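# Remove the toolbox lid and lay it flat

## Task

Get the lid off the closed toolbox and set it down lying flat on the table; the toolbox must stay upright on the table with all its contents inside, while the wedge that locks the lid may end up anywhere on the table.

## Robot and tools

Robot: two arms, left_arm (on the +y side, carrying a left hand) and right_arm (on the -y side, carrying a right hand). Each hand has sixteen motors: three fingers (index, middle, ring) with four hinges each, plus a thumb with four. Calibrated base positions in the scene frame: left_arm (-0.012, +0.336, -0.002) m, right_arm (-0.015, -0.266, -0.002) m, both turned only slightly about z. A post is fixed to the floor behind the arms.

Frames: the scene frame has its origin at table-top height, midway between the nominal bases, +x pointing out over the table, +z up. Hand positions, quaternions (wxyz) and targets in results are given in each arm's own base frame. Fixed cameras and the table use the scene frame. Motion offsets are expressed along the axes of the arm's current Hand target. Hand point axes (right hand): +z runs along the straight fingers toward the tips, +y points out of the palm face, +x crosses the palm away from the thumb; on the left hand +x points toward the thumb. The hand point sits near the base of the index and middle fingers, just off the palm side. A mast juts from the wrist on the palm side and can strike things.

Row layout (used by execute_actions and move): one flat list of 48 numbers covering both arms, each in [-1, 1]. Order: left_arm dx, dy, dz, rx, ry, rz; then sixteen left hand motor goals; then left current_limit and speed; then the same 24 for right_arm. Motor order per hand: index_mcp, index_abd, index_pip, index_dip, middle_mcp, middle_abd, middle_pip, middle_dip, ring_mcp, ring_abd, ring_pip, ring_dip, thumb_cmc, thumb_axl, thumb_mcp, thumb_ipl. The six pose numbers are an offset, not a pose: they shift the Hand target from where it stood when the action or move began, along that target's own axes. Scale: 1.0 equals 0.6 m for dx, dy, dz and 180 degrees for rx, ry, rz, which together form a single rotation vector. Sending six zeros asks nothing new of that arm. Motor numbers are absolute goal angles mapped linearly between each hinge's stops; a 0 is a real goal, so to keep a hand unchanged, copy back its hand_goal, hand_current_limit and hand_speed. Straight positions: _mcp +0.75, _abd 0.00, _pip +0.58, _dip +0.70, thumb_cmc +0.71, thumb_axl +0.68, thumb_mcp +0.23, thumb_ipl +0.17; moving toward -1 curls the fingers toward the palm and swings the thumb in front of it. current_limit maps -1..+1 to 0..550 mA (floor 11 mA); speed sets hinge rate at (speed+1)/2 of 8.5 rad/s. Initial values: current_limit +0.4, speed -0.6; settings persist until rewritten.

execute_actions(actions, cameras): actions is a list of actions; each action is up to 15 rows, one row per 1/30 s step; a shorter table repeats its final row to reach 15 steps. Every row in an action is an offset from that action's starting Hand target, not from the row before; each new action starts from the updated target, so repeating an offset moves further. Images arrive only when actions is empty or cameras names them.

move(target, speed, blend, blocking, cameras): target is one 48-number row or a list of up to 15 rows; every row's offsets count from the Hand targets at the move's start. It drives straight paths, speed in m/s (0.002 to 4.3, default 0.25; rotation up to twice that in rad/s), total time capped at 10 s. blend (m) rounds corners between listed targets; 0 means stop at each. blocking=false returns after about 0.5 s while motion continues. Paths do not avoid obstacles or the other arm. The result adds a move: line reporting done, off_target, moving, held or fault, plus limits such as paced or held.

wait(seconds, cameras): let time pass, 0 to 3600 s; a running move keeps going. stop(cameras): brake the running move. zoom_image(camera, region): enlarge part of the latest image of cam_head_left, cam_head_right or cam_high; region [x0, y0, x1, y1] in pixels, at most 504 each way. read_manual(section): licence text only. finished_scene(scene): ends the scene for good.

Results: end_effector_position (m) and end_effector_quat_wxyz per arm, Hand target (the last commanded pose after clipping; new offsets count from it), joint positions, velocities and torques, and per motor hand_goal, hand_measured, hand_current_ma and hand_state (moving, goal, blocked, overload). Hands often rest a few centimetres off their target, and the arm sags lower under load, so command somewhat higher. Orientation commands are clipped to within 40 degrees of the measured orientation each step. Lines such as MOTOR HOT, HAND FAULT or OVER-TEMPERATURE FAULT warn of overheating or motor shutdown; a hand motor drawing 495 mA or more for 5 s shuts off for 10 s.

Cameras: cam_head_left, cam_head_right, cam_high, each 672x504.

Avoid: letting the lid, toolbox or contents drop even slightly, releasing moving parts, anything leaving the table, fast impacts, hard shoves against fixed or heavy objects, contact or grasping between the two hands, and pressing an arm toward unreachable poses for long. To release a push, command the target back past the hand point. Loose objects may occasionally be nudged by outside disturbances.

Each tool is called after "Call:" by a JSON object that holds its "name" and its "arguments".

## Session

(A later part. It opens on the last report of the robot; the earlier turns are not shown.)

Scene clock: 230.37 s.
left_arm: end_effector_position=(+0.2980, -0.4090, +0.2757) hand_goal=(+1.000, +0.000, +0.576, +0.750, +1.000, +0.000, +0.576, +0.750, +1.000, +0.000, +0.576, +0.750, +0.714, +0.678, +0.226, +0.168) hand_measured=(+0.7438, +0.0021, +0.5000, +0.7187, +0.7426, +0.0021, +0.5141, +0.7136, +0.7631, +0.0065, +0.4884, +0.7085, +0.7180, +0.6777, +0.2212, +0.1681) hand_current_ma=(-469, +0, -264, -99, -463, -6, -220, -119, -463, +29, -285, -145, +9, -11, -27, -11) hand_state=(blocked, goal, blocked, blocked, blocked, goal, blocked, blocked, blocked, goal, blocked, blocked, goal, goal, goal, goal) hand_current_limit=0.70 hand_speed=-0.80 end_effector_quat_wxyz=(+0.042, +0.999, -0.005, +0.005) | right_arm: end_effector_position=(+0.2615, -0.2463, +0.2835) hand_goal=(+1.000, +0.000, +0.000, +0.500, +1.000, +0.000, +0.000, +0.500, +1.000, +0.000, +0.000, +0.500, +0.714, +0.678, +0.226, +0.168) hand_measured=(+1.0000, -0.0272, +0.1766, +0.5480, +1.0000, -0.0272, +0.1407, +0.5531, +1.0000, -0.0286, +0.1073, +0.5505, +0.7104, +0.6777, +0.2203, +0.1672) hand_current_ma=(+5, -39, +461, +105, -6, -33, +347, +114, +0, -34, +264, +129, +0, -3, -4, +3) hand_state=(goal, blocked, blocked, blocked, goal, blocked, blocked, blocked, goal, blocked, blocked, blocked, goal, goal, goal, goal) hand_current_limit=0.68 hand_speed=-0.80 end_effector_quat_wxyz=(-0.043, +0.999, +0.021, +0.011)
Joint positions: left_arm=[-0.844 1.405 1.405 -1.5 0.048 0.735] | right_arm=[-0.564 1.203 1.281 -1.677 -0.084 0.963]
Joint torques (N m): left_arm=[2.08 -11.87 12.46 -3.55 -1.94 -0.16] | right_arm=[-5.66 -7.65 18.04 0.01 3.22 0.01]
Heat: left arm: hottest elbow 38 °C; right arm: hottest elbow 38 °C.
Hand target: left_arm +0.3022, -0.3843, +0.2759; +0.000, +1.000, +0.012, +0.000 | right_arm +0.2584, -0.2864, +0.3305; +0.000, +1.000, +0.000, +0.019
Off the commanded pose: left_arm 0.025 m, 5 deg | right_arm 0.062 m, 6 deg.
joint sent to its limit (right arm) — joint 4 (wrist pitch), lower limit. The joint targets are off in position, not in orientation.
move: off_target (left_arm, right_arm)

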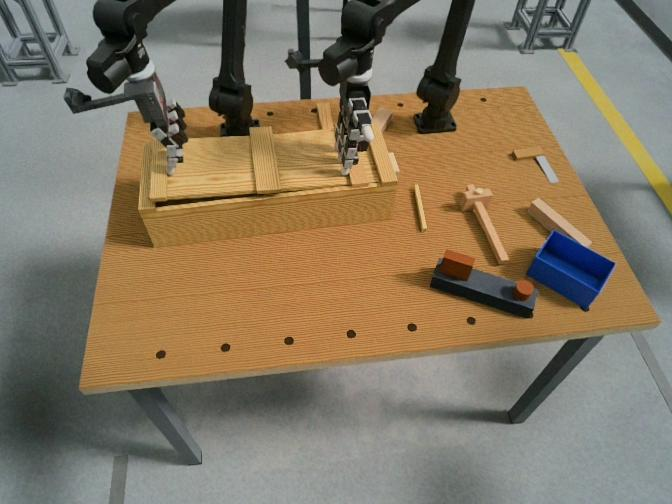

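Call:
{"name": "move", "arguments": {"target": [[0,0.04,0,0,0,0,1,0,0.576,0.75,1,0,0.576,0.75,1,0,0.576,0.75,0.714,0.678,0.226,0.168,0.7,-0.8, 0,0.038,0.0,0,0,0,1,0,0.0,0.5,1,0,0.0,0.5,1,0,0.0,0.5,0.714,0.678,0.226,0.168,0.68,-0.8]], "speed": 0.04, "cameras": ["cam_high"]}}

Call:
{"name": "zoom_image", "arguments": {"camera": "cam_high", "region": [125, 100, 265, 240]}}

Call:
{"name": "zoom_image", "arguments": {"camera": "cam_high", "region": [300, 120, 420, 220]}}

Scene clock: 231.60 s.
left_arm: end_effector_position=(+0.2986, -0.4324, +0.2758) hand_goal=(+1.000, +0.000, +0.576, +0.750, +1.000, +0.000, +0.576, +0.750, +1.000, +0.000, +0.576, +0.750, +0.714, +0.678, +0.226, +0.168) hand_measured=(+0.7438, +0.0007, +0.5000, +0.7187, +0.7426, +0.0021, +0.5141, +0.7136, +0.7643, +0.0051, +0.4884, +0.7098, +0.7180, +0.6777, +0.2212, +0.1672) hand_current_ma=(-476, -1, -249, -83, -471, -3, -212, -111, -463, +27, -291, -137, +13, -3, -18, -9) hand_state=(blocked, goal, blocked, blocked, blocked, goal, blocked, blocked, blocked, goal, blocked, blocked, goal, goal, goal, goal) hand_current_limit=0.70 hand_speed=-0.80 end_effector_quat_wxyz=(+0.042, +0.999, -0.005, +0.006) | right_arm: end_effector_position=(+0.2620, -0.2700, +0.2827) hand_goal=(+1.000, +0.000, +0.000, +0.500, +1.000, +0.000, +0.000, +0.500, +1.000, +0.000, +0.000, +0.500, +0.714, +0.678, +0.226, +0.168) hand_measured=(+1.0000, -0.0272, +0.1728, +0.5480, +1.0000, -0.0272, +0.1407, +0.5518, +1.0000, -0.0286, +0.1073, +0.5505, +0.7104, +0.6777, +0.2212, +0.1681) hand_current_ma=(+4, -41, +451, +103, -7, -31, +344, +115, -10, -28, +268, +117, -1, -6, -6, +0) hand_state=(goal, blocked, blocked, blocked, goal, blocked, blocked, blocked, goal, blocked, blocked, blocked, goal, goal, goal, goal) hand_current_limit=0.68 hand_speed=-0.80 end_effector_quat_wxyz=(-0.043, +0.999, +0.020, +0.009)
Joint positions: left_arm=[-0.88 1.452 1.453 -1.5 0.045 0.699] | right_arm=[-0.621 1.243 1.312 -1.677 -0.08 0.909]
Joint torques (N m): left_arm=[1.85 -12.69 12.57 -3.6 -1.83 -0.16] | right_arm=[-5.42 -8 18.18 0.01 2.93 0.01]
Heat: left arm: hottest elbow 38 °C; right arm: hottest elbow 38 °C.
Hand target: left_arm +0.3029, -0.4082, +0.2760; +0.000, +1.000, +0.012, +0.000 | right_arm +0.2584, -0.3093, +0.3305; +0.000, +1.000, +0.000, +0.019
Off the commanded pose: left_arm 0.024 m, 5 deg | right_arm 0.062 m, 6 deg.
joint sent to its limit (right arm) — joint 4 (wrist pitch), lower limit. The joint targets are off in position, not in orientation.
move: off_target (left_arm, right_arm)

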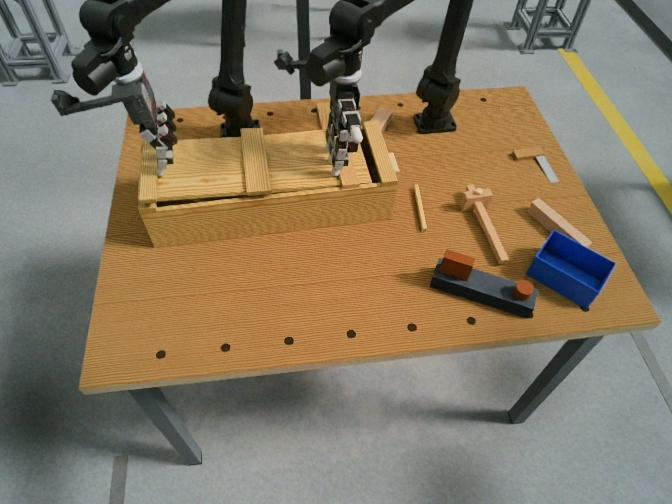

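Scaled by 3.600 from the camera's image (finer frame: 960x720).

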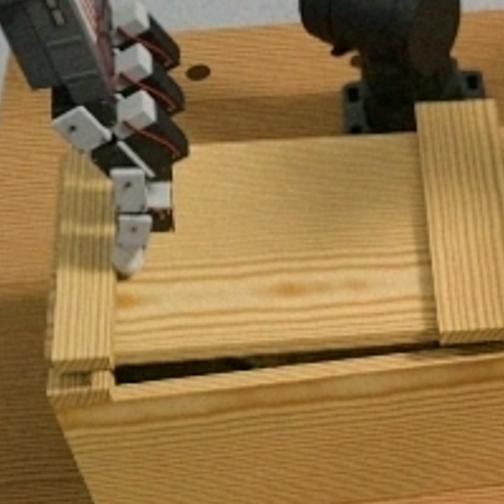

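Scaled by 4.200 from the camera's image (finer frame: 960x720).

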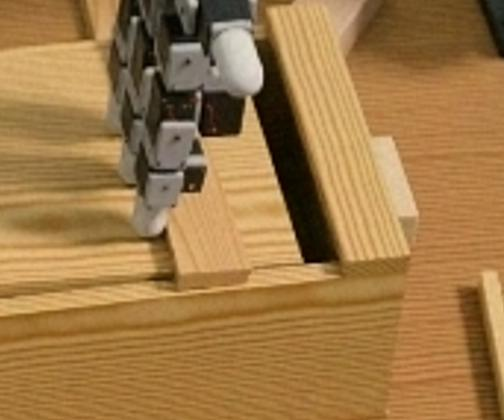

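Call:
{"name": "move", "arguments": {"target": [[0,0.033,0,0,0,0,1,0,0.576,0.75,1,0,0.576,0.75,1,0,0.576,0.75,0.714,0.678,0.226,0.168,0.7,-0.8, 0,0.032,0.0,0,0,0,1,0,0.0,0.5,1,0,0.0,0.5,1,0,0.0,0.5,0.714,0.678,0.226,0.168,0.68,-0.8],[0,0.033,0,0,0,0,1,0,0.576,0.75,1,0,0.576,0.75,1,0,0.576,0.75,0.714,0.678,0.226,0.168,0.6,-0.8, 0,0.032,0.07,0,0,0,1,0,0.0,0.5,1,0,0.0,0.5,1,0,0.0,0.5,0.714,0.678,0.226,0.168,0.6,-0.8]], "speed": 0.04, "cameras": ["cam_high", "cam_head_left"]}}

Call:
{"name": "zoom_image", "arguments": {"camera": "cam_high", "region": [125, 100, 265, 240]}}

Call:
{"name": "zoom_image", "arguments": {"camera": "cam_high", "region": [300, 100, 420, 220]}}

Scene clock: 234.80 s.
left_arm: end_effector_position=(+0.2997, -0.4520, +0.2761) hand_goal=(+1.000, +0.000, +0.576, +0.750, +1.000, +0.000, +0.576, +0.750, +1.000, +0.000, +0.576, +0.750, +0.714, +0.678, +0.226, +0.168) hand_measured=(+0.7438, -0.0052, +0.5013, +0.7187, +0.7426, -0.0052, +0.5141, +0.7149, +0.7643, -0.0023, +0.4884, +0.7085, +0.7180, +0.6777, +0.2212, +0.1672) hand_current_ma=(-445, -13, -251, -103, -436, -23, -204, -113, -433, +6, -301, -143, +1, -9, -18, -5) hand_state=(blocked, goal, blocked, blocked, blocked, goal, blocked, blocked, blocked, goal, blocked, blocked, goal, goal, goal, goal) hand_current_limit=0.60 hand_speed=-0.80 end_effector_quat_wxyz=(+0.042, +0.999, -0.003, +0.007) | right_arm: end_effector_position=(+0.2626, -0.2914, +0.2809) hand_goal=(+1.000, +0.000, +0.000, +0.500, +1.000, +0.000, +0.000, +0.500, +1.000, +0.000, +0.000, +0.500, +0.714, +0.678, +0.226, +0.168) hand_measured=(+1.0000, -0.0257, +0.1664, +0.5480, +1.0000, -0.0257, +0.1369, +0.5505, +1.0000, -0.0272, +0.1061, +0.5493, +0.7104, +0.6767, +0.2203, +0.1672) hand_current_ma=(+2, -45, +426, +105, -6, -33, +333, +112, -2, -33, +257, +118, -2, -2, -12, +12) hand_state=(goal, blocked, blocked, blocked, goal, blocked, blocked, blocked, goal, blocked, blocked, blocked, goal, goal, goal, goal) hand_current_limit=0.60 hand_speed=-0.80 end_effector_quat_wxyz=(-0.045, +0.999, +0.019, +0.007)
Joint positions: left_arm=[-0.907 1.492 1.497 -1.501 0.042 0.669] | right_arm=[-0.669 1.282 1.342 -1.677 -0.079 0.862]
Joint torques (N m): left_arm=[1.79 -13.33 12.71 -3.69 -1.71 -0.18] | right_arm=[-5.01 -7.71 10.33 2.62 2.52 0]
Heat: left arm: hottest elbow 39 °C; right arm: hottest elbow 38 °C.
Hand target: left_arm +0.3034, -0.4281, +0.2759; +0.000, +1.000, +0.012, +0.000 | right_arm +0.2600, -0.3285, +0.2887; +0.000, +1.000, +0.000, +0.019
Off the commanded pose: left_arm 0.024 m, 5 deg | right_arm 0.038 m, 6 deg.
move: off_target (left_arm, right_arm); target 2's new numbers were sent with right_arm's hand 0.038 m and 6 deg from that target
Images, in order (width x height): cam_head_left 672x504, cam_high 672x504.

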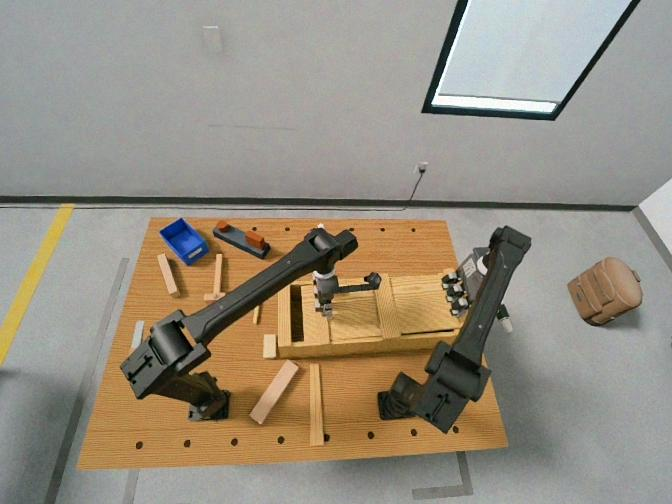

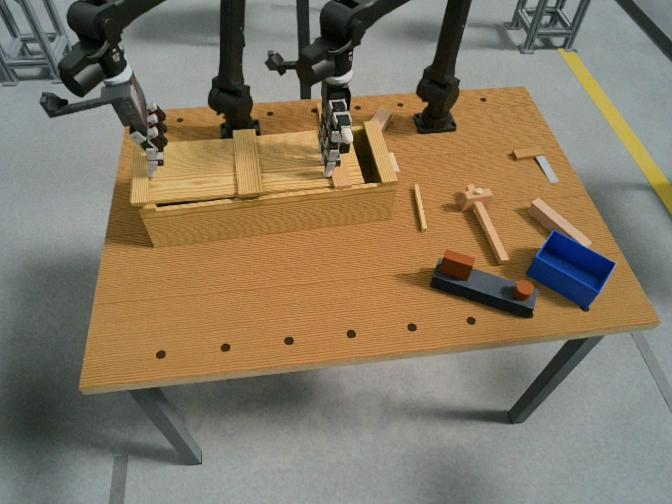

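Scaled by 3.600 from the camera's image (finer frame: 960x720).

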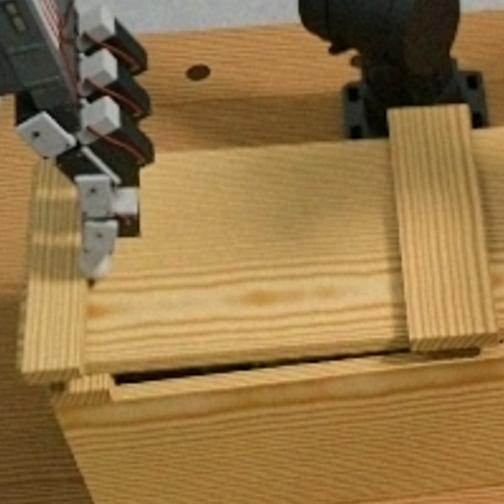

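Scaled by 4.200 from the camera's image (finer frame: 960x720).

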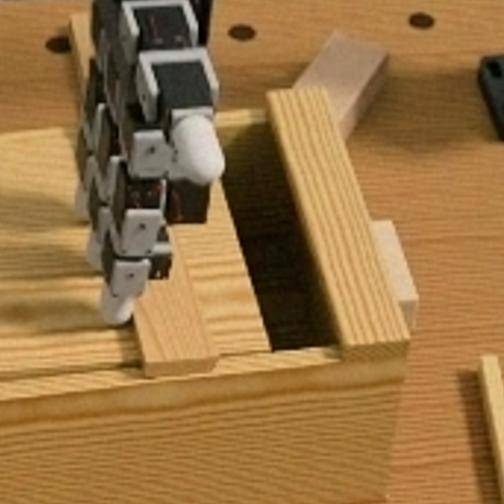

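Call:
{"name": "move", "arguments": {"target": [[0,0.03,0,0,0,0,0.76,0,0.53,0.73,0.76,0,0.53,0.73,0.78,0,0.53,0.73,0.714,0.678,0.226,0.168,0.5,-0.8, 0,-0.05,0.0,0,0,0,1,0,0.17,0.55,1,0,0.15,0.55,1,0,0.12,0.55,0.714,0.678,0.226,0.168,0.5,-0.8],[0,0.045,0,0,0,0,0.754,0,0.576,0.73,0.754,0,0.576,0.73,0.754,0,0.576,0.73,0.714,0.678,0.226,0.168,0.5,-0.8, 0,-0.085,0.0,0,0,0,1,0,0.314,0.55,1,0,0.314,0.55,1,0,0.314,0.55,0.714,0.678,0.226,0.168,0.5,-0.8]], "speed": 0.04, "cameras": ["cam_high", "cam_head_left"]}}

Call:
{"name": "zoom_image", "arguments": {"camera": "cam_high", "region": [120, 80, 420, 260]}}

Scene clock: 239.07 s.
left_arm: end_effector_position=(+0.3004, -0.4505, +0.2687) hand_goal=(+0.754, +0.000, +0.576, +0.730, +0.754, +0.000, +0.576, +0.730, +0.754, +0.000, +0.576, +0.730, +0.714, +0.678, +0.226, +0.168) hand_measured=(+0.7149, +0.0036, +0.5475, +0.7162, +0.7197, +0.0051, +0.5577, +0.7174, +0.7293, +0.0065, +0.5577, +0.7200, +0.7180, +0.6777, +0.2212, +0.1681) hand_current_ma=(-144, +3, -87, -32, -112, -7, -57, -43, -80, +24, -50, -30, +5, -7, -23, -3) hand_state=(blocked, goal, blocked, goal, blocked, goal, goal, goal, blocked, goal, goal, goal, goal, goal, goal, goal) hand_current_limit=0.50 hand_speed=-0.80 end_effector_quat_wxyz=(+0.003, +1.000, +0.006, -0.001) | right_arm: end_effector_position=(+0.2577, -0.2800, +0.2892) hand_goal=(+1.000, +0.000, +0.314, +0.550, +1.000, +0.000, +0.314, +0.550, +1.000, +0.000, +0.314, +0.550, +0.714, +0.678, +0.226, +0.168) hand_measured=(+0.9935, -0.0066, +0.3139, +0.5556, +0.9947, -0.0081, +0.3114, +0.5556, +0.9959, -0.0066, +0.3114, +0.5480, +0.7104, +0.6777, +0.2203, +0.1681) hand_current_ma=(-10, -13, -2, +1, -14, -4, -16, +5, -13, -7, -17, +11, +1, -4, -8, +11) hand_state=(goal, goal, goal, goal, goal, goal, goal, goal, goal, goal, goal, goal, goal, goal, goal, goal) hand_current_limit=0.50 hand_speed=-0.80 end_effector_quat_wxyz=(-0.004, +1.000, -0.001, +0.015)
Joint positions: left_arm=[-0.92 1.534 1.545 -1.578 0.005 0.638] | right_arm=[-0.619 1.221 1.296 -1.625 -0.025 0.955]
Joint torques (N m): left_arm=[-0.03 -12.51 13.94 -1.03 -0.3 -0.24] | right_arm=[-0.56 -8.23 8.42 0.87 0.15 0.14]
Heat: left arm: hottest elbow 39 °C; right arm: hottest elbow 38 °C.
Hand target: left_arm +0.3040, -0.4550, +0.2761; +0.000, +1.000, +0.012, +0.000 | right_arm +0.2601, -0.2775, +0.2887; +0.000, +1.000, +0.000, +0.020
Off the commanded pose: left_arm 0.009 m, 1 deg | right_arm 0.003 m, 1 deg.
move: done
Images, in order (width x height): cam_head_left 672x504, cam_high 672x504.

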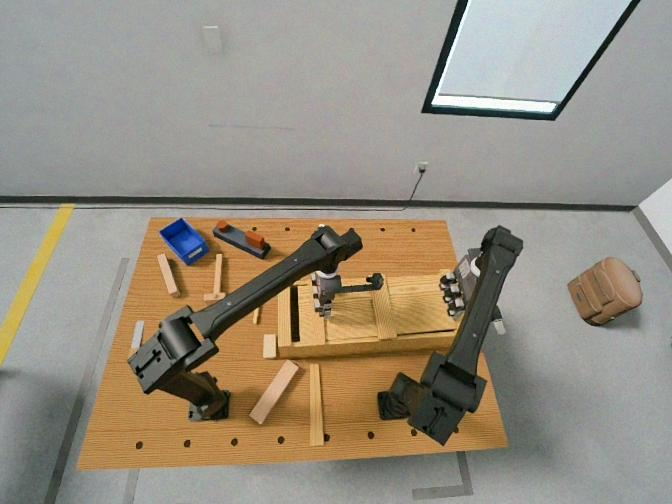

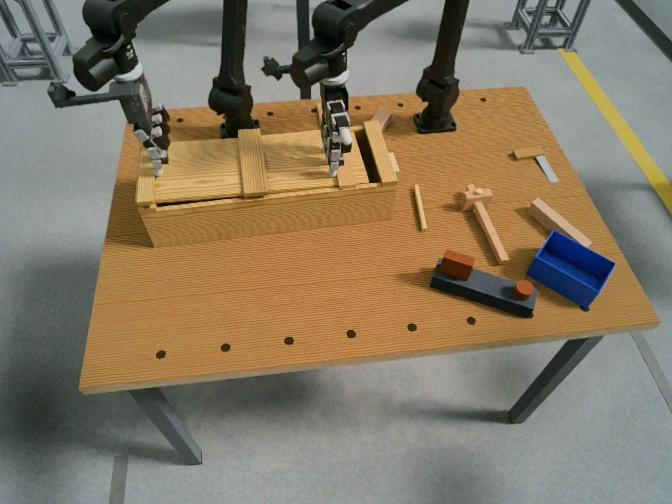

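Scaled by 1.680 from the camera's image (finer frame: 960x720).

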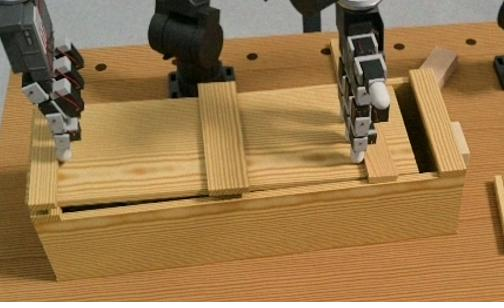

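Call:
{"name": "move", "arguments": {"target": [[0,0.02,0,0,0,0,0.754,0,0.576,0.73,0.754,0,0.576,0.73,0.754,0,0.576,0.73,0.714,0.678,0.226,0.168,0.4,-0.6, 0,-0.03,0.0,0,0,0,1,0,0.314,0.55,1,0,0.314,0.55,1,0,0.314,0.55,0.714,0.678,0.226,0.168,0.5,-0.8],[0,0.02,-0.15,0,0,0,1,0,0.314,0.55,1,0,0.314,0.55,1,0,0.314,0.55,0.714,0.678,0.226,0.168,0.4,-0.6, 0,-0.03,-0.13,0,0,0,1,0,0.314,0.55,1,0,0.314,0.55,1,0,0.314,0.55,0.714,0.678,0.226,0.168,0.5,-0.6]], "speed": 0.12, "cameras": ["all"]}}

Call:
{"name": "zoom_image", "arguments": {"camera": "cam_high", "region": [125, 100, 265, 240]}}

Call:
{"name": "zoom_image", "arguments": {"camera": "cam_high", "region": [300, 100, 420, 220]}}

Call:
{"name": "zoom_image", "arguments": {"camera": "cam_head_left", "region": [260, 250, 500, 370]}}

Call:
{"name": "zoom_image", "arguments": {"camera": "cam_head_right", "region": [260, 250, 500, 370]}}

Scene clock: 241.77 s.
left_arm: end_effector_position=(+0.3032, -0.4607, +0.3418) hand_goal=(+1.000, +0.000, +0.314, +0.550, +1.000, +0.000, +0.314, +0.550, +1.000, +0.000, +0.314, +0.550, +0.714, +0.678, +0.226, +0.168) hand_measured=(+0.9935, -0.0008, +0.3152, +0.5493, +0.9922, +0.0036, +0.3139, +0.5505, +0.9947, -0.0023, +0.3152, +0.5493, +0.7117, +0.6777, +0.2212, +0.1681) hand_current_ma=(-30, -6, +3, +8, -28, -4, +10, +4, -10, +7, +11, -3, -11, -5, -24, -6) hand_state=(goal, goal, goal, goal, goal, goal, goal, goal, goal, goal, goal, goal, goal, goal, goal, goal) hand_current_limit=0.40 hand_speed=-0.60 end_effector_quat_wxyz=(+0.032, +0.999, +0.008, +0.021) | right_arm: end_effector_position=(+0.2503, -0.2607, +0.3439) hand_goal=(+1.000, +0.000, +0.314, +0.550, +1.000, +0.000, +0.314, +0.550, +1.000, +0.000, +0.314, +0.550, +0.714, +0.678, +0.226, +0.168) hand_measured=(+0.9935, +0.0021, +0.3101, +0.5544, +0.9947, -0.0023, +0.3114, +0.5556, +0.9959, -0.0066, +0.3101, +0.5480, +0.7192, +0.6777, +0.2203, +0.1681) hand_current_ma=(-9, +0, -11, +4, -24, -4, -1, +8, -7, -6, -7, +4, +12, -2, -10, +3) hand_state=(goal, goal, goal, goal, goal, goal, goal, goal, goal, goal, goal, goal, goal, goal, goal, goal) hand_current_limit=0.50 hand_speed=-0.60 end_effector_quat_wxyz=(+0.035, +0.998, -0.005, +0.050)
Joint positions: left_arm=[-0.93 1.53 1.715 -1.679 0.004 0.624] | right_arm=[-0.566 1.134 1.355 -1.67 0.006 1.014]
Joint torques (N m): left_arm=[-0.21 -13.92 14.98 -0.43 -0.05 -0.23] | right_arm=[-0.44 -6.77 13.87 0.06 0.18 0.11]
Heat: left arm: hottest elbow 39 °C; right arm: hottest elbow 38 °C.
Hand target: left_arm +0.3043, -0.4670, +0.3659; +0.000, +1.000, +0.012, +0.000 | right_arm +0.2570, -0.2594, +0.3666; +0.000, +1.000, +0.000, +0.019
Off the commanded pose: left_arm 0.025 m, 4 deg | right_arm 0.024 m, 5 deg.
joint sent to its limit (left arm) — joint 4 (wrist pitch), lower limit. The joint targets are off in orientation, not in position.
joint sent to its limit (right arm) — joint 4 (wrist pitch), lower limit. The joint targets are off in orientation, not in position.
move: off_target (left_arm, right_arm); target 2's new numbers were sent with right_arm's hand 0.024 m and 5 deg from that target

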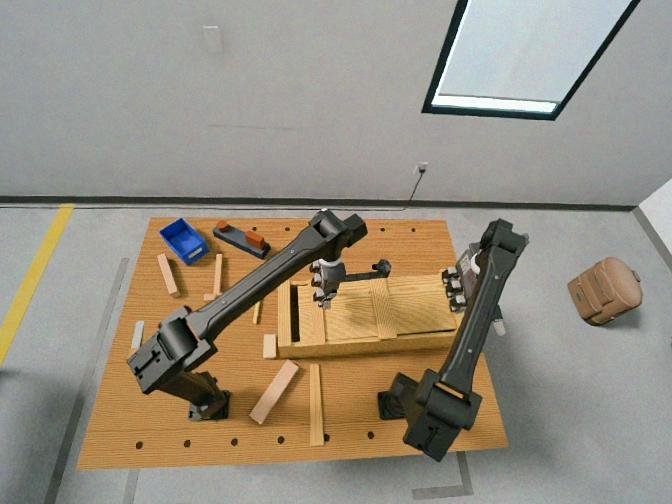

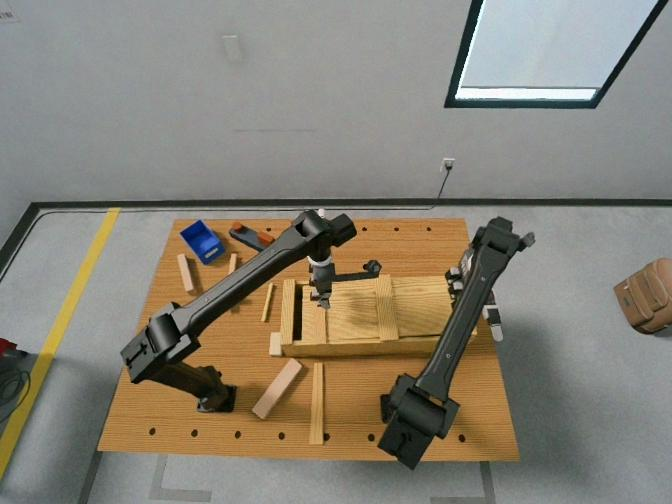

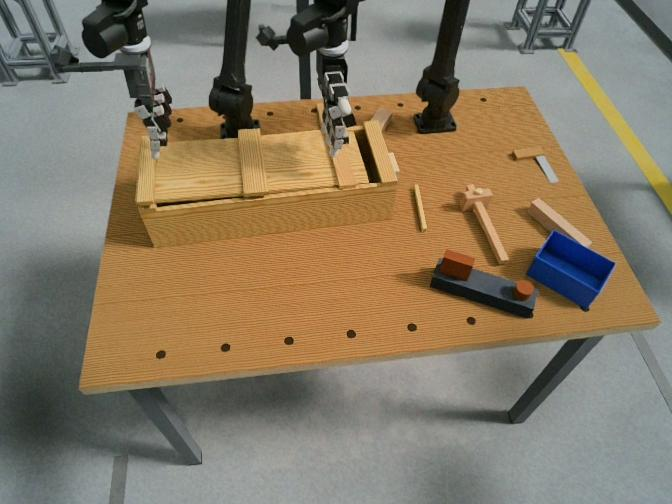

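Scaled by 3.600 from the camera's image (finer frame: 960x720).

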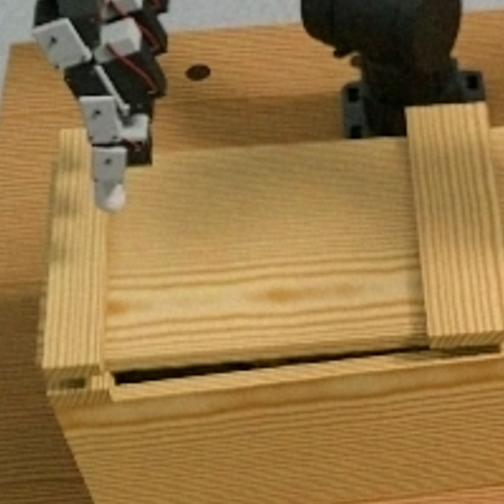

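Scaled by 4.200 from the camera's image (finer frame: 960x720).

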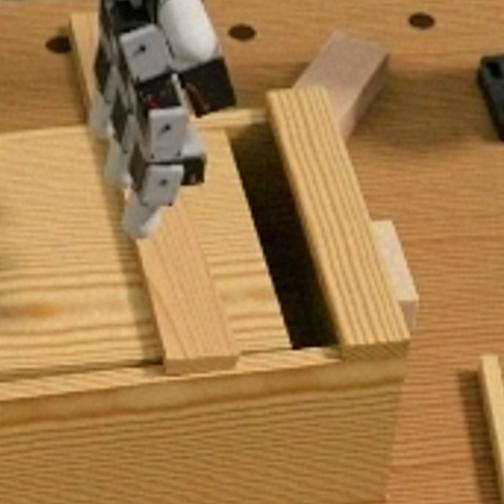

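Scaled by 2.100 from the camera's image (finer frame: 960x720).

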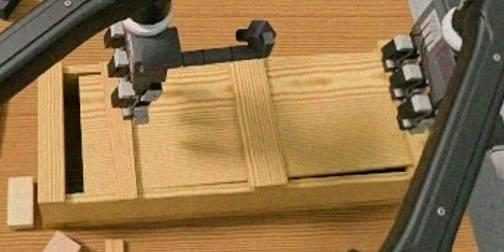

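Scaled by 2.100 from the camera's image (finer frame: 960x720).

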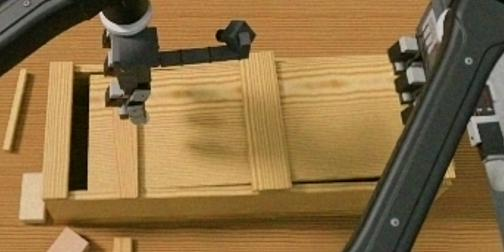

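Call:
{"name": "move", "arguments": {"target": [[0,-0.103,0,0,0,0,1,0,0.314,0.55,1,0,0.314,0.55,1,0,0.314,0.55,0.714,0.678,0.226,0.168,0.4,-0.6, 0.1857,-0.1805,0,0.0095,-0.0095,-0.5015,1,0,0.314,0.55,1,0,0.314,0.55,1,0,0.314,0.55,0.714,0.678,0.226,0.168,0.5,-0.6],[0,-0.103,0.165,0,0,0,1,0,0.314,0.55,1,0,0.314,0.55,1,0,0.314,0.55,0.714,0.678,0.226,0.168,0.4,-0.6, 0.081,-0.0735,0.061,0.019,0,-0.9998,1,0,0.314,0.55,1,0,0.314,0.55,1,0,0.314,0.55,0.714,0.678,0.226,0.168,0.5,-0.6]], "speed": 0.2, "cameras": ["all"]}}

Call:
{"name": "zoom_image", "arguments": {"camera": "cam_high", "region": [300, 100, 420, 220]}}

Call:
{"name": "zoom_image", "arguments": {"camera": "cam_high", "region": [100, 60, 260, 220]}}

Scene clock: 252.00 s.
left_arm: end_effector_position=(+0.2978, -0.4044, +0.2737) hand_goal=(+1.000, +0.000, +0.314, +0.550, +1.000, +0.000, +0.314, +0.550, +1.000, +0.000, +0.314, +0.550, +0.714, +0.678, +0.226, +0.168) hand_measured=(+0.9947, -0.0008, +0.3152, +0.5493, +0.9922, +0.0036, +0.3088, +0.5505, +0.9935, -0.0023, +0.3088, +0.5493, +0.7192, +0.6777, +0.2212, +0.1672) hand_current_ma=(-25, -4, -7, +9, -19, -3, -21, +10, -8, +8, -6, -11, +20, +4, -25, -11) hand_state=(goal, goal, goal, goal, goal, goal, goal, goal, goal, goal, goal, goal, goal, goal, goal, goal) hand_current_limit=0.40 hand_speed=-0.60 end_effector_quat_wxyz=(+0.002, +1.000, +0.016, +0.000) | right_arm: end_effector_position=(+0.2994, -0.2129, +0.3136) hand_goal=(+1.000, +0.000, +0.314, +0.550, +1.000, +0.000, +0.314, +0.550, +1.000, +0.000, +0.314, +0.550, +0.714, +0.678, +0.226, +0.168) hand_measured=(+0.9935, -0.0066, +0.3114, +0.5556, +0.9947, -0.0081, +0.3114, +0.5556, +0.9947, -0.0066, +0.3114, +0.5480, +0.7117, +0.6777, +0.2203, +0.1681) hand_current_ma=(-13, -4, -3, +11, -4, -10, -11, +5, -9, -7, +10, +8, +0, -4, -19, +14) hand_state=(goal, goal, goal, goal, goal, goal, goal, goal, goal, goal, goal, goal, goal, goal, goal, goal) hand_current_limit=0.50 hand_speed=-0.60 end_effector_quat_wxyz=(-0.015, +0.156, +0.986, -0.062)
Joint positions: left_arm=[-0.864 1.435 1.451 -1.584 0.002 0.674] | right_arm=[-0.794 1.312 1.461 -1.67 0.118 -2.055]
Joint torques (N m): left_arm=[0.97 -10.99 10 0.51 -0.23 0.07] | right_arm=[0.21 -8.47 14.22 -0.01 0.21 0]
Heat: left arm: hottest elbow 39 °C; right arm: hottest elbow 38 °C.
Hand target: left_arm +0.3027, -0.4054, +0.2668; +0.000, +1.000, +0.012, +0.000 | right_arm +0.3069, -0.2153, +0.3319; +0.000, +0.000, +1.000, +0.000
Off the commanded pose: left_arm 0.008 m, 0 deg | right_arm 0.020 m, 19 deg.
joint sent to its limit (right arm) — joint 4 (wrist pitch), lower limit; joint 6 (wrist roll), lower limit. The joint targets are off in orientation, not in position.
move: off_target (right_arm)

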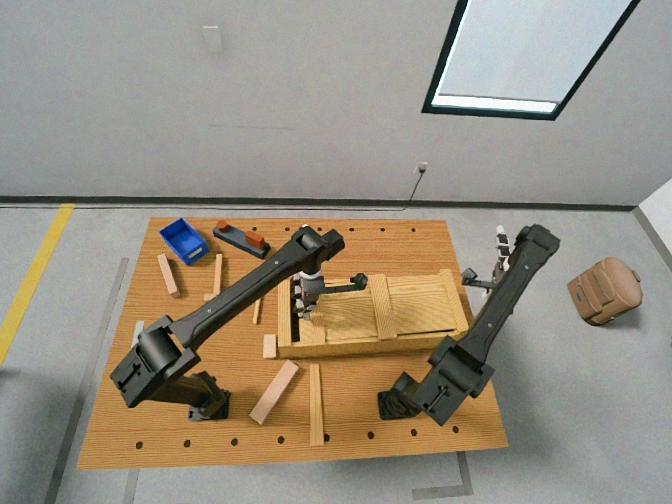

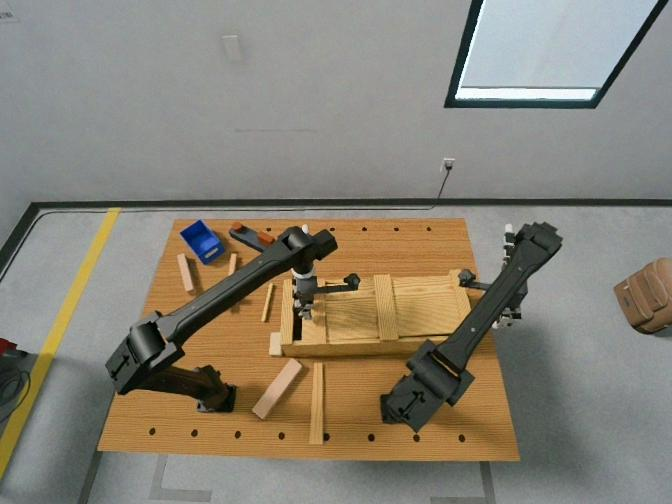

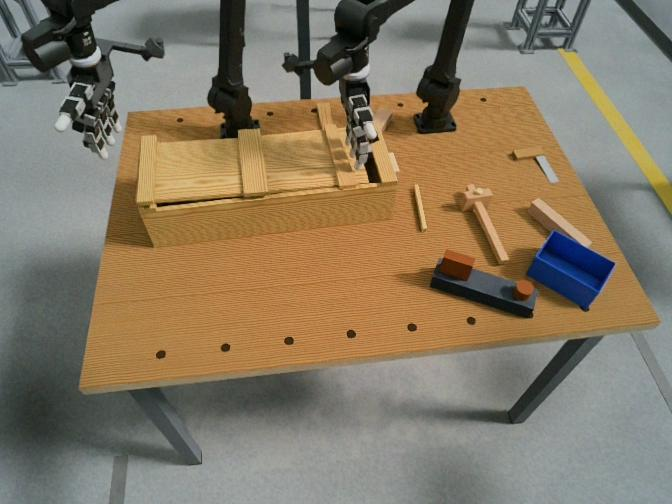

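Scaled by 4.200 from the camera's image (finer frame: 960x720).

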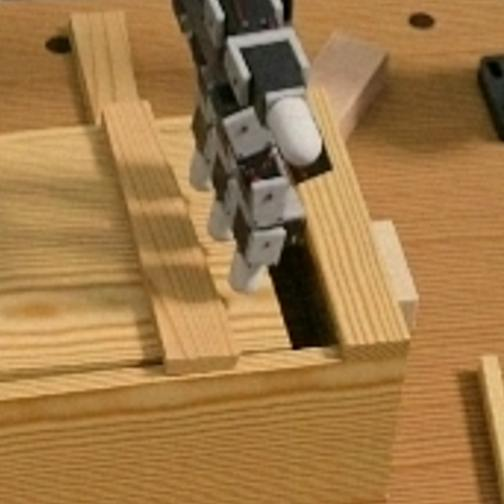

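Scaled by 3.150 from the camera's image (finer frame: 960x720).

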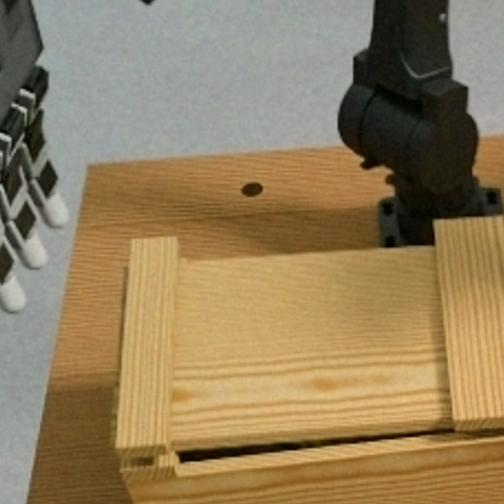

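Call:
{"name": "move", "arguments": {"target": [[0,0,0.018,0,0,0,1,0,0.314,0.55,1,0,0.314,0.55,1,0,0.314,0.55,0.714,0.678,0.226,0.168,0.5,-0.6, 0,0,0,0,0,0,1,0,0.314,0.55,1,0,0.314,0.55,1,0,0.314,0.55,0.714,0.678,0.226,0.168,0.5,-0.6],[0,0.065,0.018,0,0,0,1,0,0.314,0.55,1,0,0.314,0.55,1,0,0.314,0.55,0.714,0.678,0.226,0.168,0.5,-0.6, 0,0,0,0,0,0,1,0,0.314,0.55,1,0,0.314,0.55,1,0,0.314,0.55,0.714,0.678,0.226,0.168,0.5,-0.6]], "speed": 0.05, "cameras": ["cam_high", "cam_head_left"]}}

Call:
{"name": "zoom_image", "arguments": {"camera": "cam_high", "region": [300, 100, 420, 220]}}

Call:
{"name": "zoom_image", "arguments": {"camera": "cam_high", "region": [100, 60, 260, 220]}}

Scene clock: 254.77 s.
left_arm: end_effector_position=(+0.2981, -0.4245, +0.2590) hand_goal=(+1.000, +0.000, +0.314, +0.550, +1.000, +0.000, +0.314, +0.550, +1.000, +0.000, +0.314, +0.550, +0.714, +0.678, +0.226, +0.168) hand_measured=(+0.9971, -0.0052, +0.3229, +0.5556, +1.0000, -0.0066, +0.3370, +0.5620, +1.0000, -0.0140, +0.3537, +0.5658, +0.7092, +0.6767, +0.2212, +0.1672) hand_current_ma=(-14, -15, +23, +28, +0, -24, +72, +45, +18, -12, +142, +64, -16, -14, -24, -12) hand_state=(goal, goal, goal, goal, goal, goal, blocked, goal, goal, goal, blocked, goal, goal, goal, goal, goal) hand_current_limit=0.50 hand_speed=-0.60 end_effector_quat_wxyz=(-0.006, +1.000, +0.008, +0.000) | right_arm: end_effector_position=(+0.2994, -0.2128, +0.3136) hand_goal=(+1.000, +0.000, +0.314, +0.550, +1.000, +0.000, +0.314, +0.550, +1.000, +0.000, +0.314, +0.550, +0.714, +0.678, +0.226, +0.168) hand_measured=(+0.9935, -0.0037, +0.3114, +0.5556, +0.9959, -0.0081, +0.3114, +0.5556, +0.9959, -0.0066, +0.3101, +0.5467, +0.7117, +0.6767, +0.2203, +0.1672) hand_current_ma=(-7, -11, -8, -1, -9, -14, -10, +13, -8, -7, -1, +5, +1, -3, -12, +7) hand_state=(goal, goal, goal, goal, goal, goal, goal, goal, goal, goal, goal, goal, goal, goal, goal, goal) hand_current_limit=0.50 hand_speed=-0.60 end_effector_quat_wxyz=(-0.015, +0.156, +0.986, -0.062)
Joint positions: left_arm=[-0.894 1.485 1.469 -1.565 -0.007 0.661] | right_arm=[-0.794 1.312 1.461 -1.67 0.118 -2.055]
Joint torques (N m): left_arm=[-1.08 -9.17 13.46 0.55 0.12 -0.32] | right_arm=[-0.26 -8.7 14.08 0.05 0.23 0.01]
Heat: left arm: hottest elbow 39 °C; right arm: hottest elbow 39 °C.
Hand target: left_arm +0.3038, -0.4443, +0.2562; +0.000, +1.000, +0.012, +0.000 | right_arm +0.3069, -0.2153, +0.3319; +0.000, +0.000, +1.000, +0.000
Off the commanded pose: left_arm 0.021 m, 1 deg | right_arm 0.020 m, 19 deg.
joint sent to its limit (right arm) — joint 4 (wrist pitch), lower limit; joint 6 (wrist roll), lower limit. The joint targets are off in orientation, not in position.
move: off_target (left_arm)
Images, in order (width x height): cam_head_left 672x504, cam_high 672x504.

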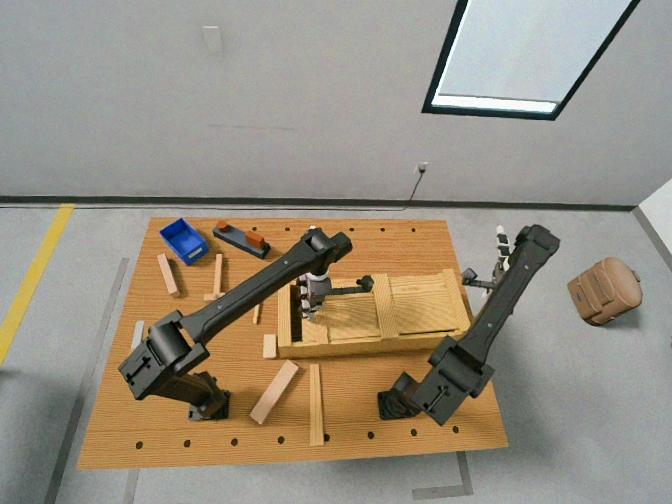

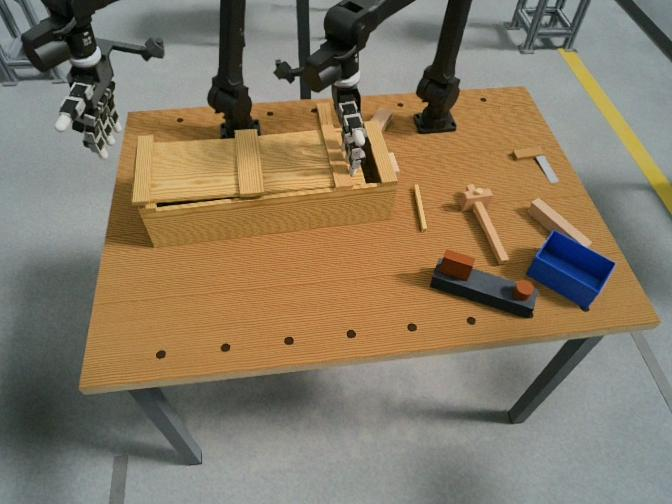

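Scaled by 4.200 from the camera's image (finer frame: 960x720).

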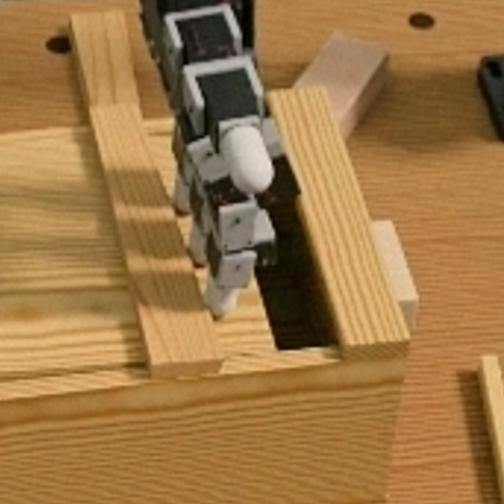

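Scaled by 3.150 from the camera's image (finer frame: 960x720).

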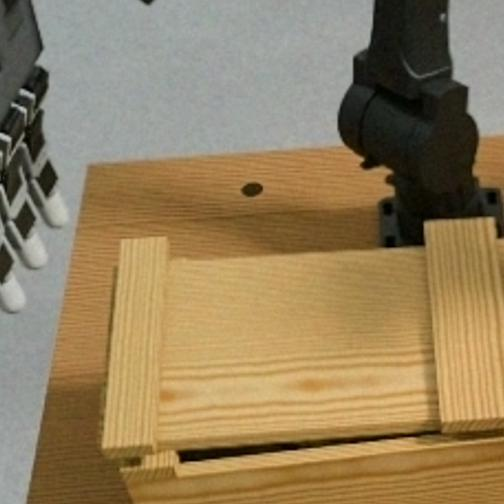

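Call:
{"name": "move", "arguments": {"target": [[0,0.022,0,0,0,0,1,0,0.314,0.55,1,0,0.314,0.55,1,0,0.314,0.55,0.714,0.678,0.226,0.168,0.5,-0.6, 0,0,0,0,0,0,1,0,0.314,0.55,1,0,0.314,0.55,1,0,0.314,0.55,0.714,0.678,0.226,0.168,0.5,-0.6],[0,-0.03,0,0,0,0,1,0,0.314,0.55,1,0,0.314,0.55,1,0,0.314,0.55,0.714,0.678,0.226,0.168,0.5,-0.6, 0,0,0,0,0,0,1,0,0.314,0.55,1,0,0.314,0.55,1,0,0.314,0.55,0.714,0.678,0.226,0.168,0.5,-0.6],[0,-0.03,-0.07,0,0,0,1,0,0.314,0.55,1,0,0.314,0.55,1,0,0.314,0.55,0.714,0.678,0.226,0.168,0.5,-0.6, 0,0,0,0,0,0,1,0,0.314,0.55,1,0,0.314,0.55,1,0,0.314,0.55,0.714,0.678,0.226,0.168,0.5,-0.6],[0,-0.085,-0.1,0,0,0,1,0,0.314,0.55,1,0,0.314,0.55,1,0,0.314,0.55,0.714,0.678,0.226,0.168,0.5,-0.6, 0,0,0,0,0,0,1,0,0.314,0.55,1,0,0.314,0.55,1,0,0.314,0.55,0.714,0.678,0.226,0.168,0.5,-0.6]], "speed": 0.08, "cameras": ["all"]}}

Call:
{"name": "zoom_image", "arguments": {"camera": "cam_high", "region": [300, 100, 420, 220]}}

Call:
{"name": "zoom_image", "arguments": {"camera": "cam_high", "region": [100, 60, 260, 220]}}

Call:
{"name": "zoom_image", "arguments": {"camera": "cam_head_left", "region": [260, 250, 500, 370]}}

Call:
{"name": "zoom_image", "arguments": {"camera": "cam_head_right", "region": [260, 250, 500, 370]}}

Scene clock: 258.70 s.
left_arm: end_effector_position=(+0.2987, -0.3933, +0.3010) hand_goal=(+1.000, +0.000, +0.314, +0.550, +1.000, +0.000, +0.314, +0.550, +1.000, +0.000, +0.314, +0.550, +0.714, +0.678, +0.226, +0.168) hand_measured=(+0.9947, -0.0008, +0.3126, +0.5531, +0.9874, +0.0036, +0.3101, +0.5467, +0.9947, -0.0008, +0.3152, +0.5493, +0.7092, +0.6777, +0.2212, +0.1672) hand_current_ma=(-17, +1, -5, +16, -39, -2, -13, +3, -18, -2, +8, +0, -16, -6, -16, -8) hand_state=(goal, goal, goal, goal, goal, goal, goal, goal, goal, goal, goal, goal, goal, goal, goal, goal) hand_current_limit=0.50 hand_speed=-0.60 end_effector_quat_wxyz=(-0.007, +1.000, +0.016, -0.005) | right_arm: end_effector_position=(+0.2994, -0.2128, +0.3136) hand_goal=(+1.000, +0.000, +0.314, +0.550, +1.000, +0.000, +0.314, +0.550, +1.000, +0.000, +0.314, +0.550, +0.714, +0.678, +0.226, +0.168) hand_measured=(+0.9935, -0.0037, +0.3101, +0.5556, +0.9947, -0.0081, +0.3101, +0.5556, +0.9947, -0.0066, +0.3101, +0.5480, +0.7104, +0.6777, +0.2203, +0.1681) hand_current_ma=(-6, -2, -5, -2, -19, -9, -22, +3, -9, -17, -9, -1, -1, -5, -13, +6) hand_state=(goal, goal, goal, goal, goal, goal, goal, goal, goal, goal, goal, goal, goal, goal, goal, goal) hand_current_limit=0.50 hand_speed=-0.60 end_effector_quat_wxyz=(-0.015, +0.156, +0.986, -0.062)
Joint positions: left_arm=[-0.847 1.431 1.523 -1.679 -0.002 0.691] | right_arm=[-0.794 1.312 1.461 -1.67 0.118 -2.055]
Joint torques (N m): left_arm=[1.08 -12.28 13.11 -0.66 -0.05 0.1] | right_arm=[-0.44 -8.7 14.23 -0.05 0.24 0]
Heat: left arm: hottest elbow 39 °C; right arm: hottest elbow 39 °C.
Hand target: left_arm +0.3025, -0.3932, +0.3160; +0.000, +1.000, +0.012, +0.000 | right_arm +0.3069, -0.2153, +0.3319; +0.000, +0.000, +1.000, +0.000
Off the commanded pose: left_arm 0.016 m, 1 deg | right_arm 0.020 m, 19 deg.
joint sent to its limit (left arm) — joint 4 (wrist pitch), lower limit. The joint targets still meet the commanded pose.
joint sent to its limit (right arm) — joint 4 (wrist pitch), lower limit; joint 6 (wrist roll), lower limit. The joint targets are off in orientation, not in position.
move: off_target (left_arm)

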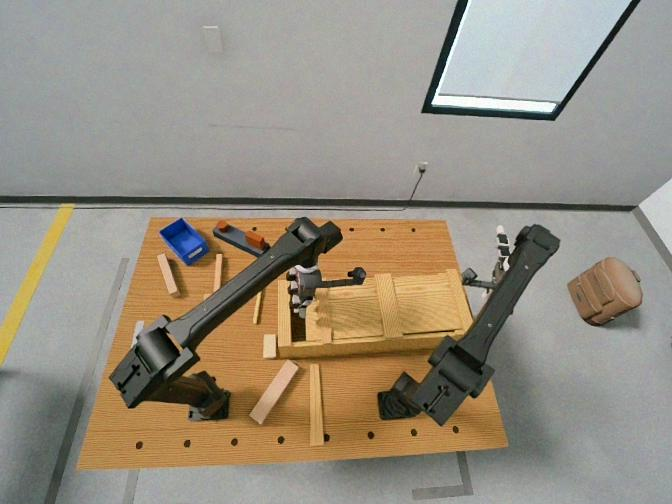

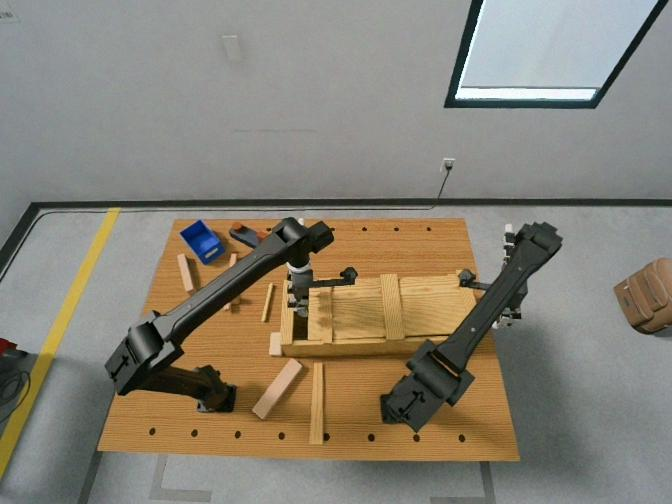

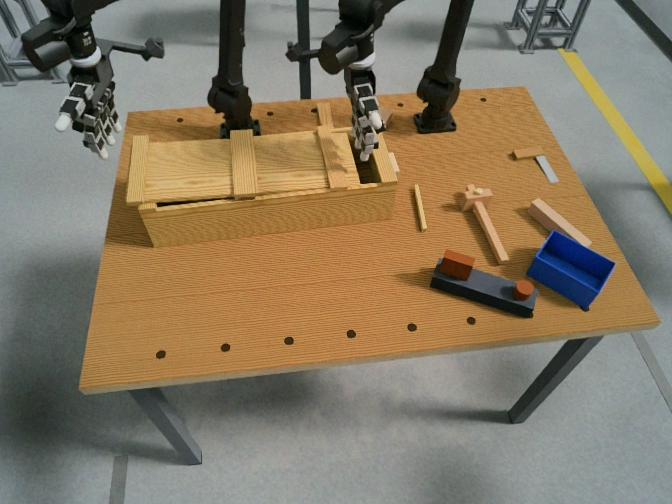

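Scaled by 4.200 from the camera's image (finer frame: 960x720).

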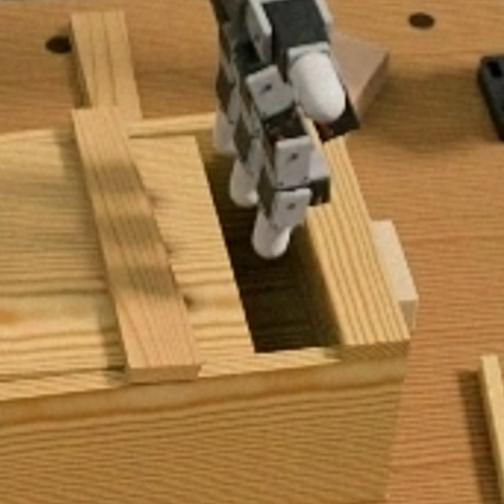

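Scaled by 3.150 from the camera's image (finer frame: 960x720).

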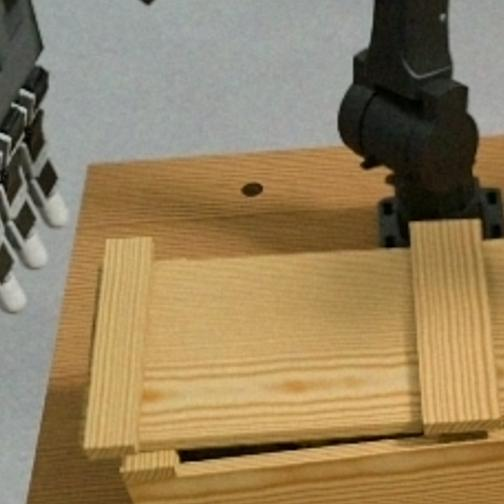

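Scaled by 2.100 from the camera's image (finer frame: 960x720).

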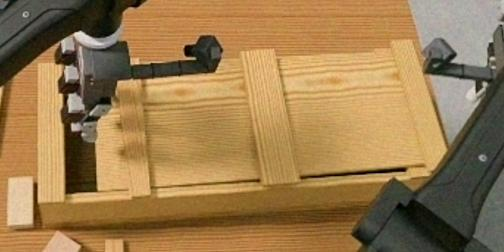

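Scaled by 2.100 from the camera's image (finer frame: 960x720).

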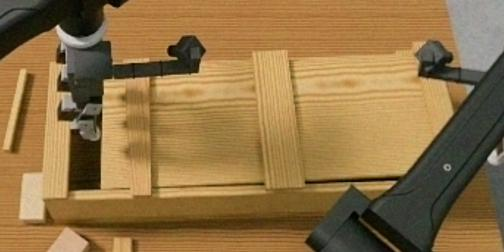

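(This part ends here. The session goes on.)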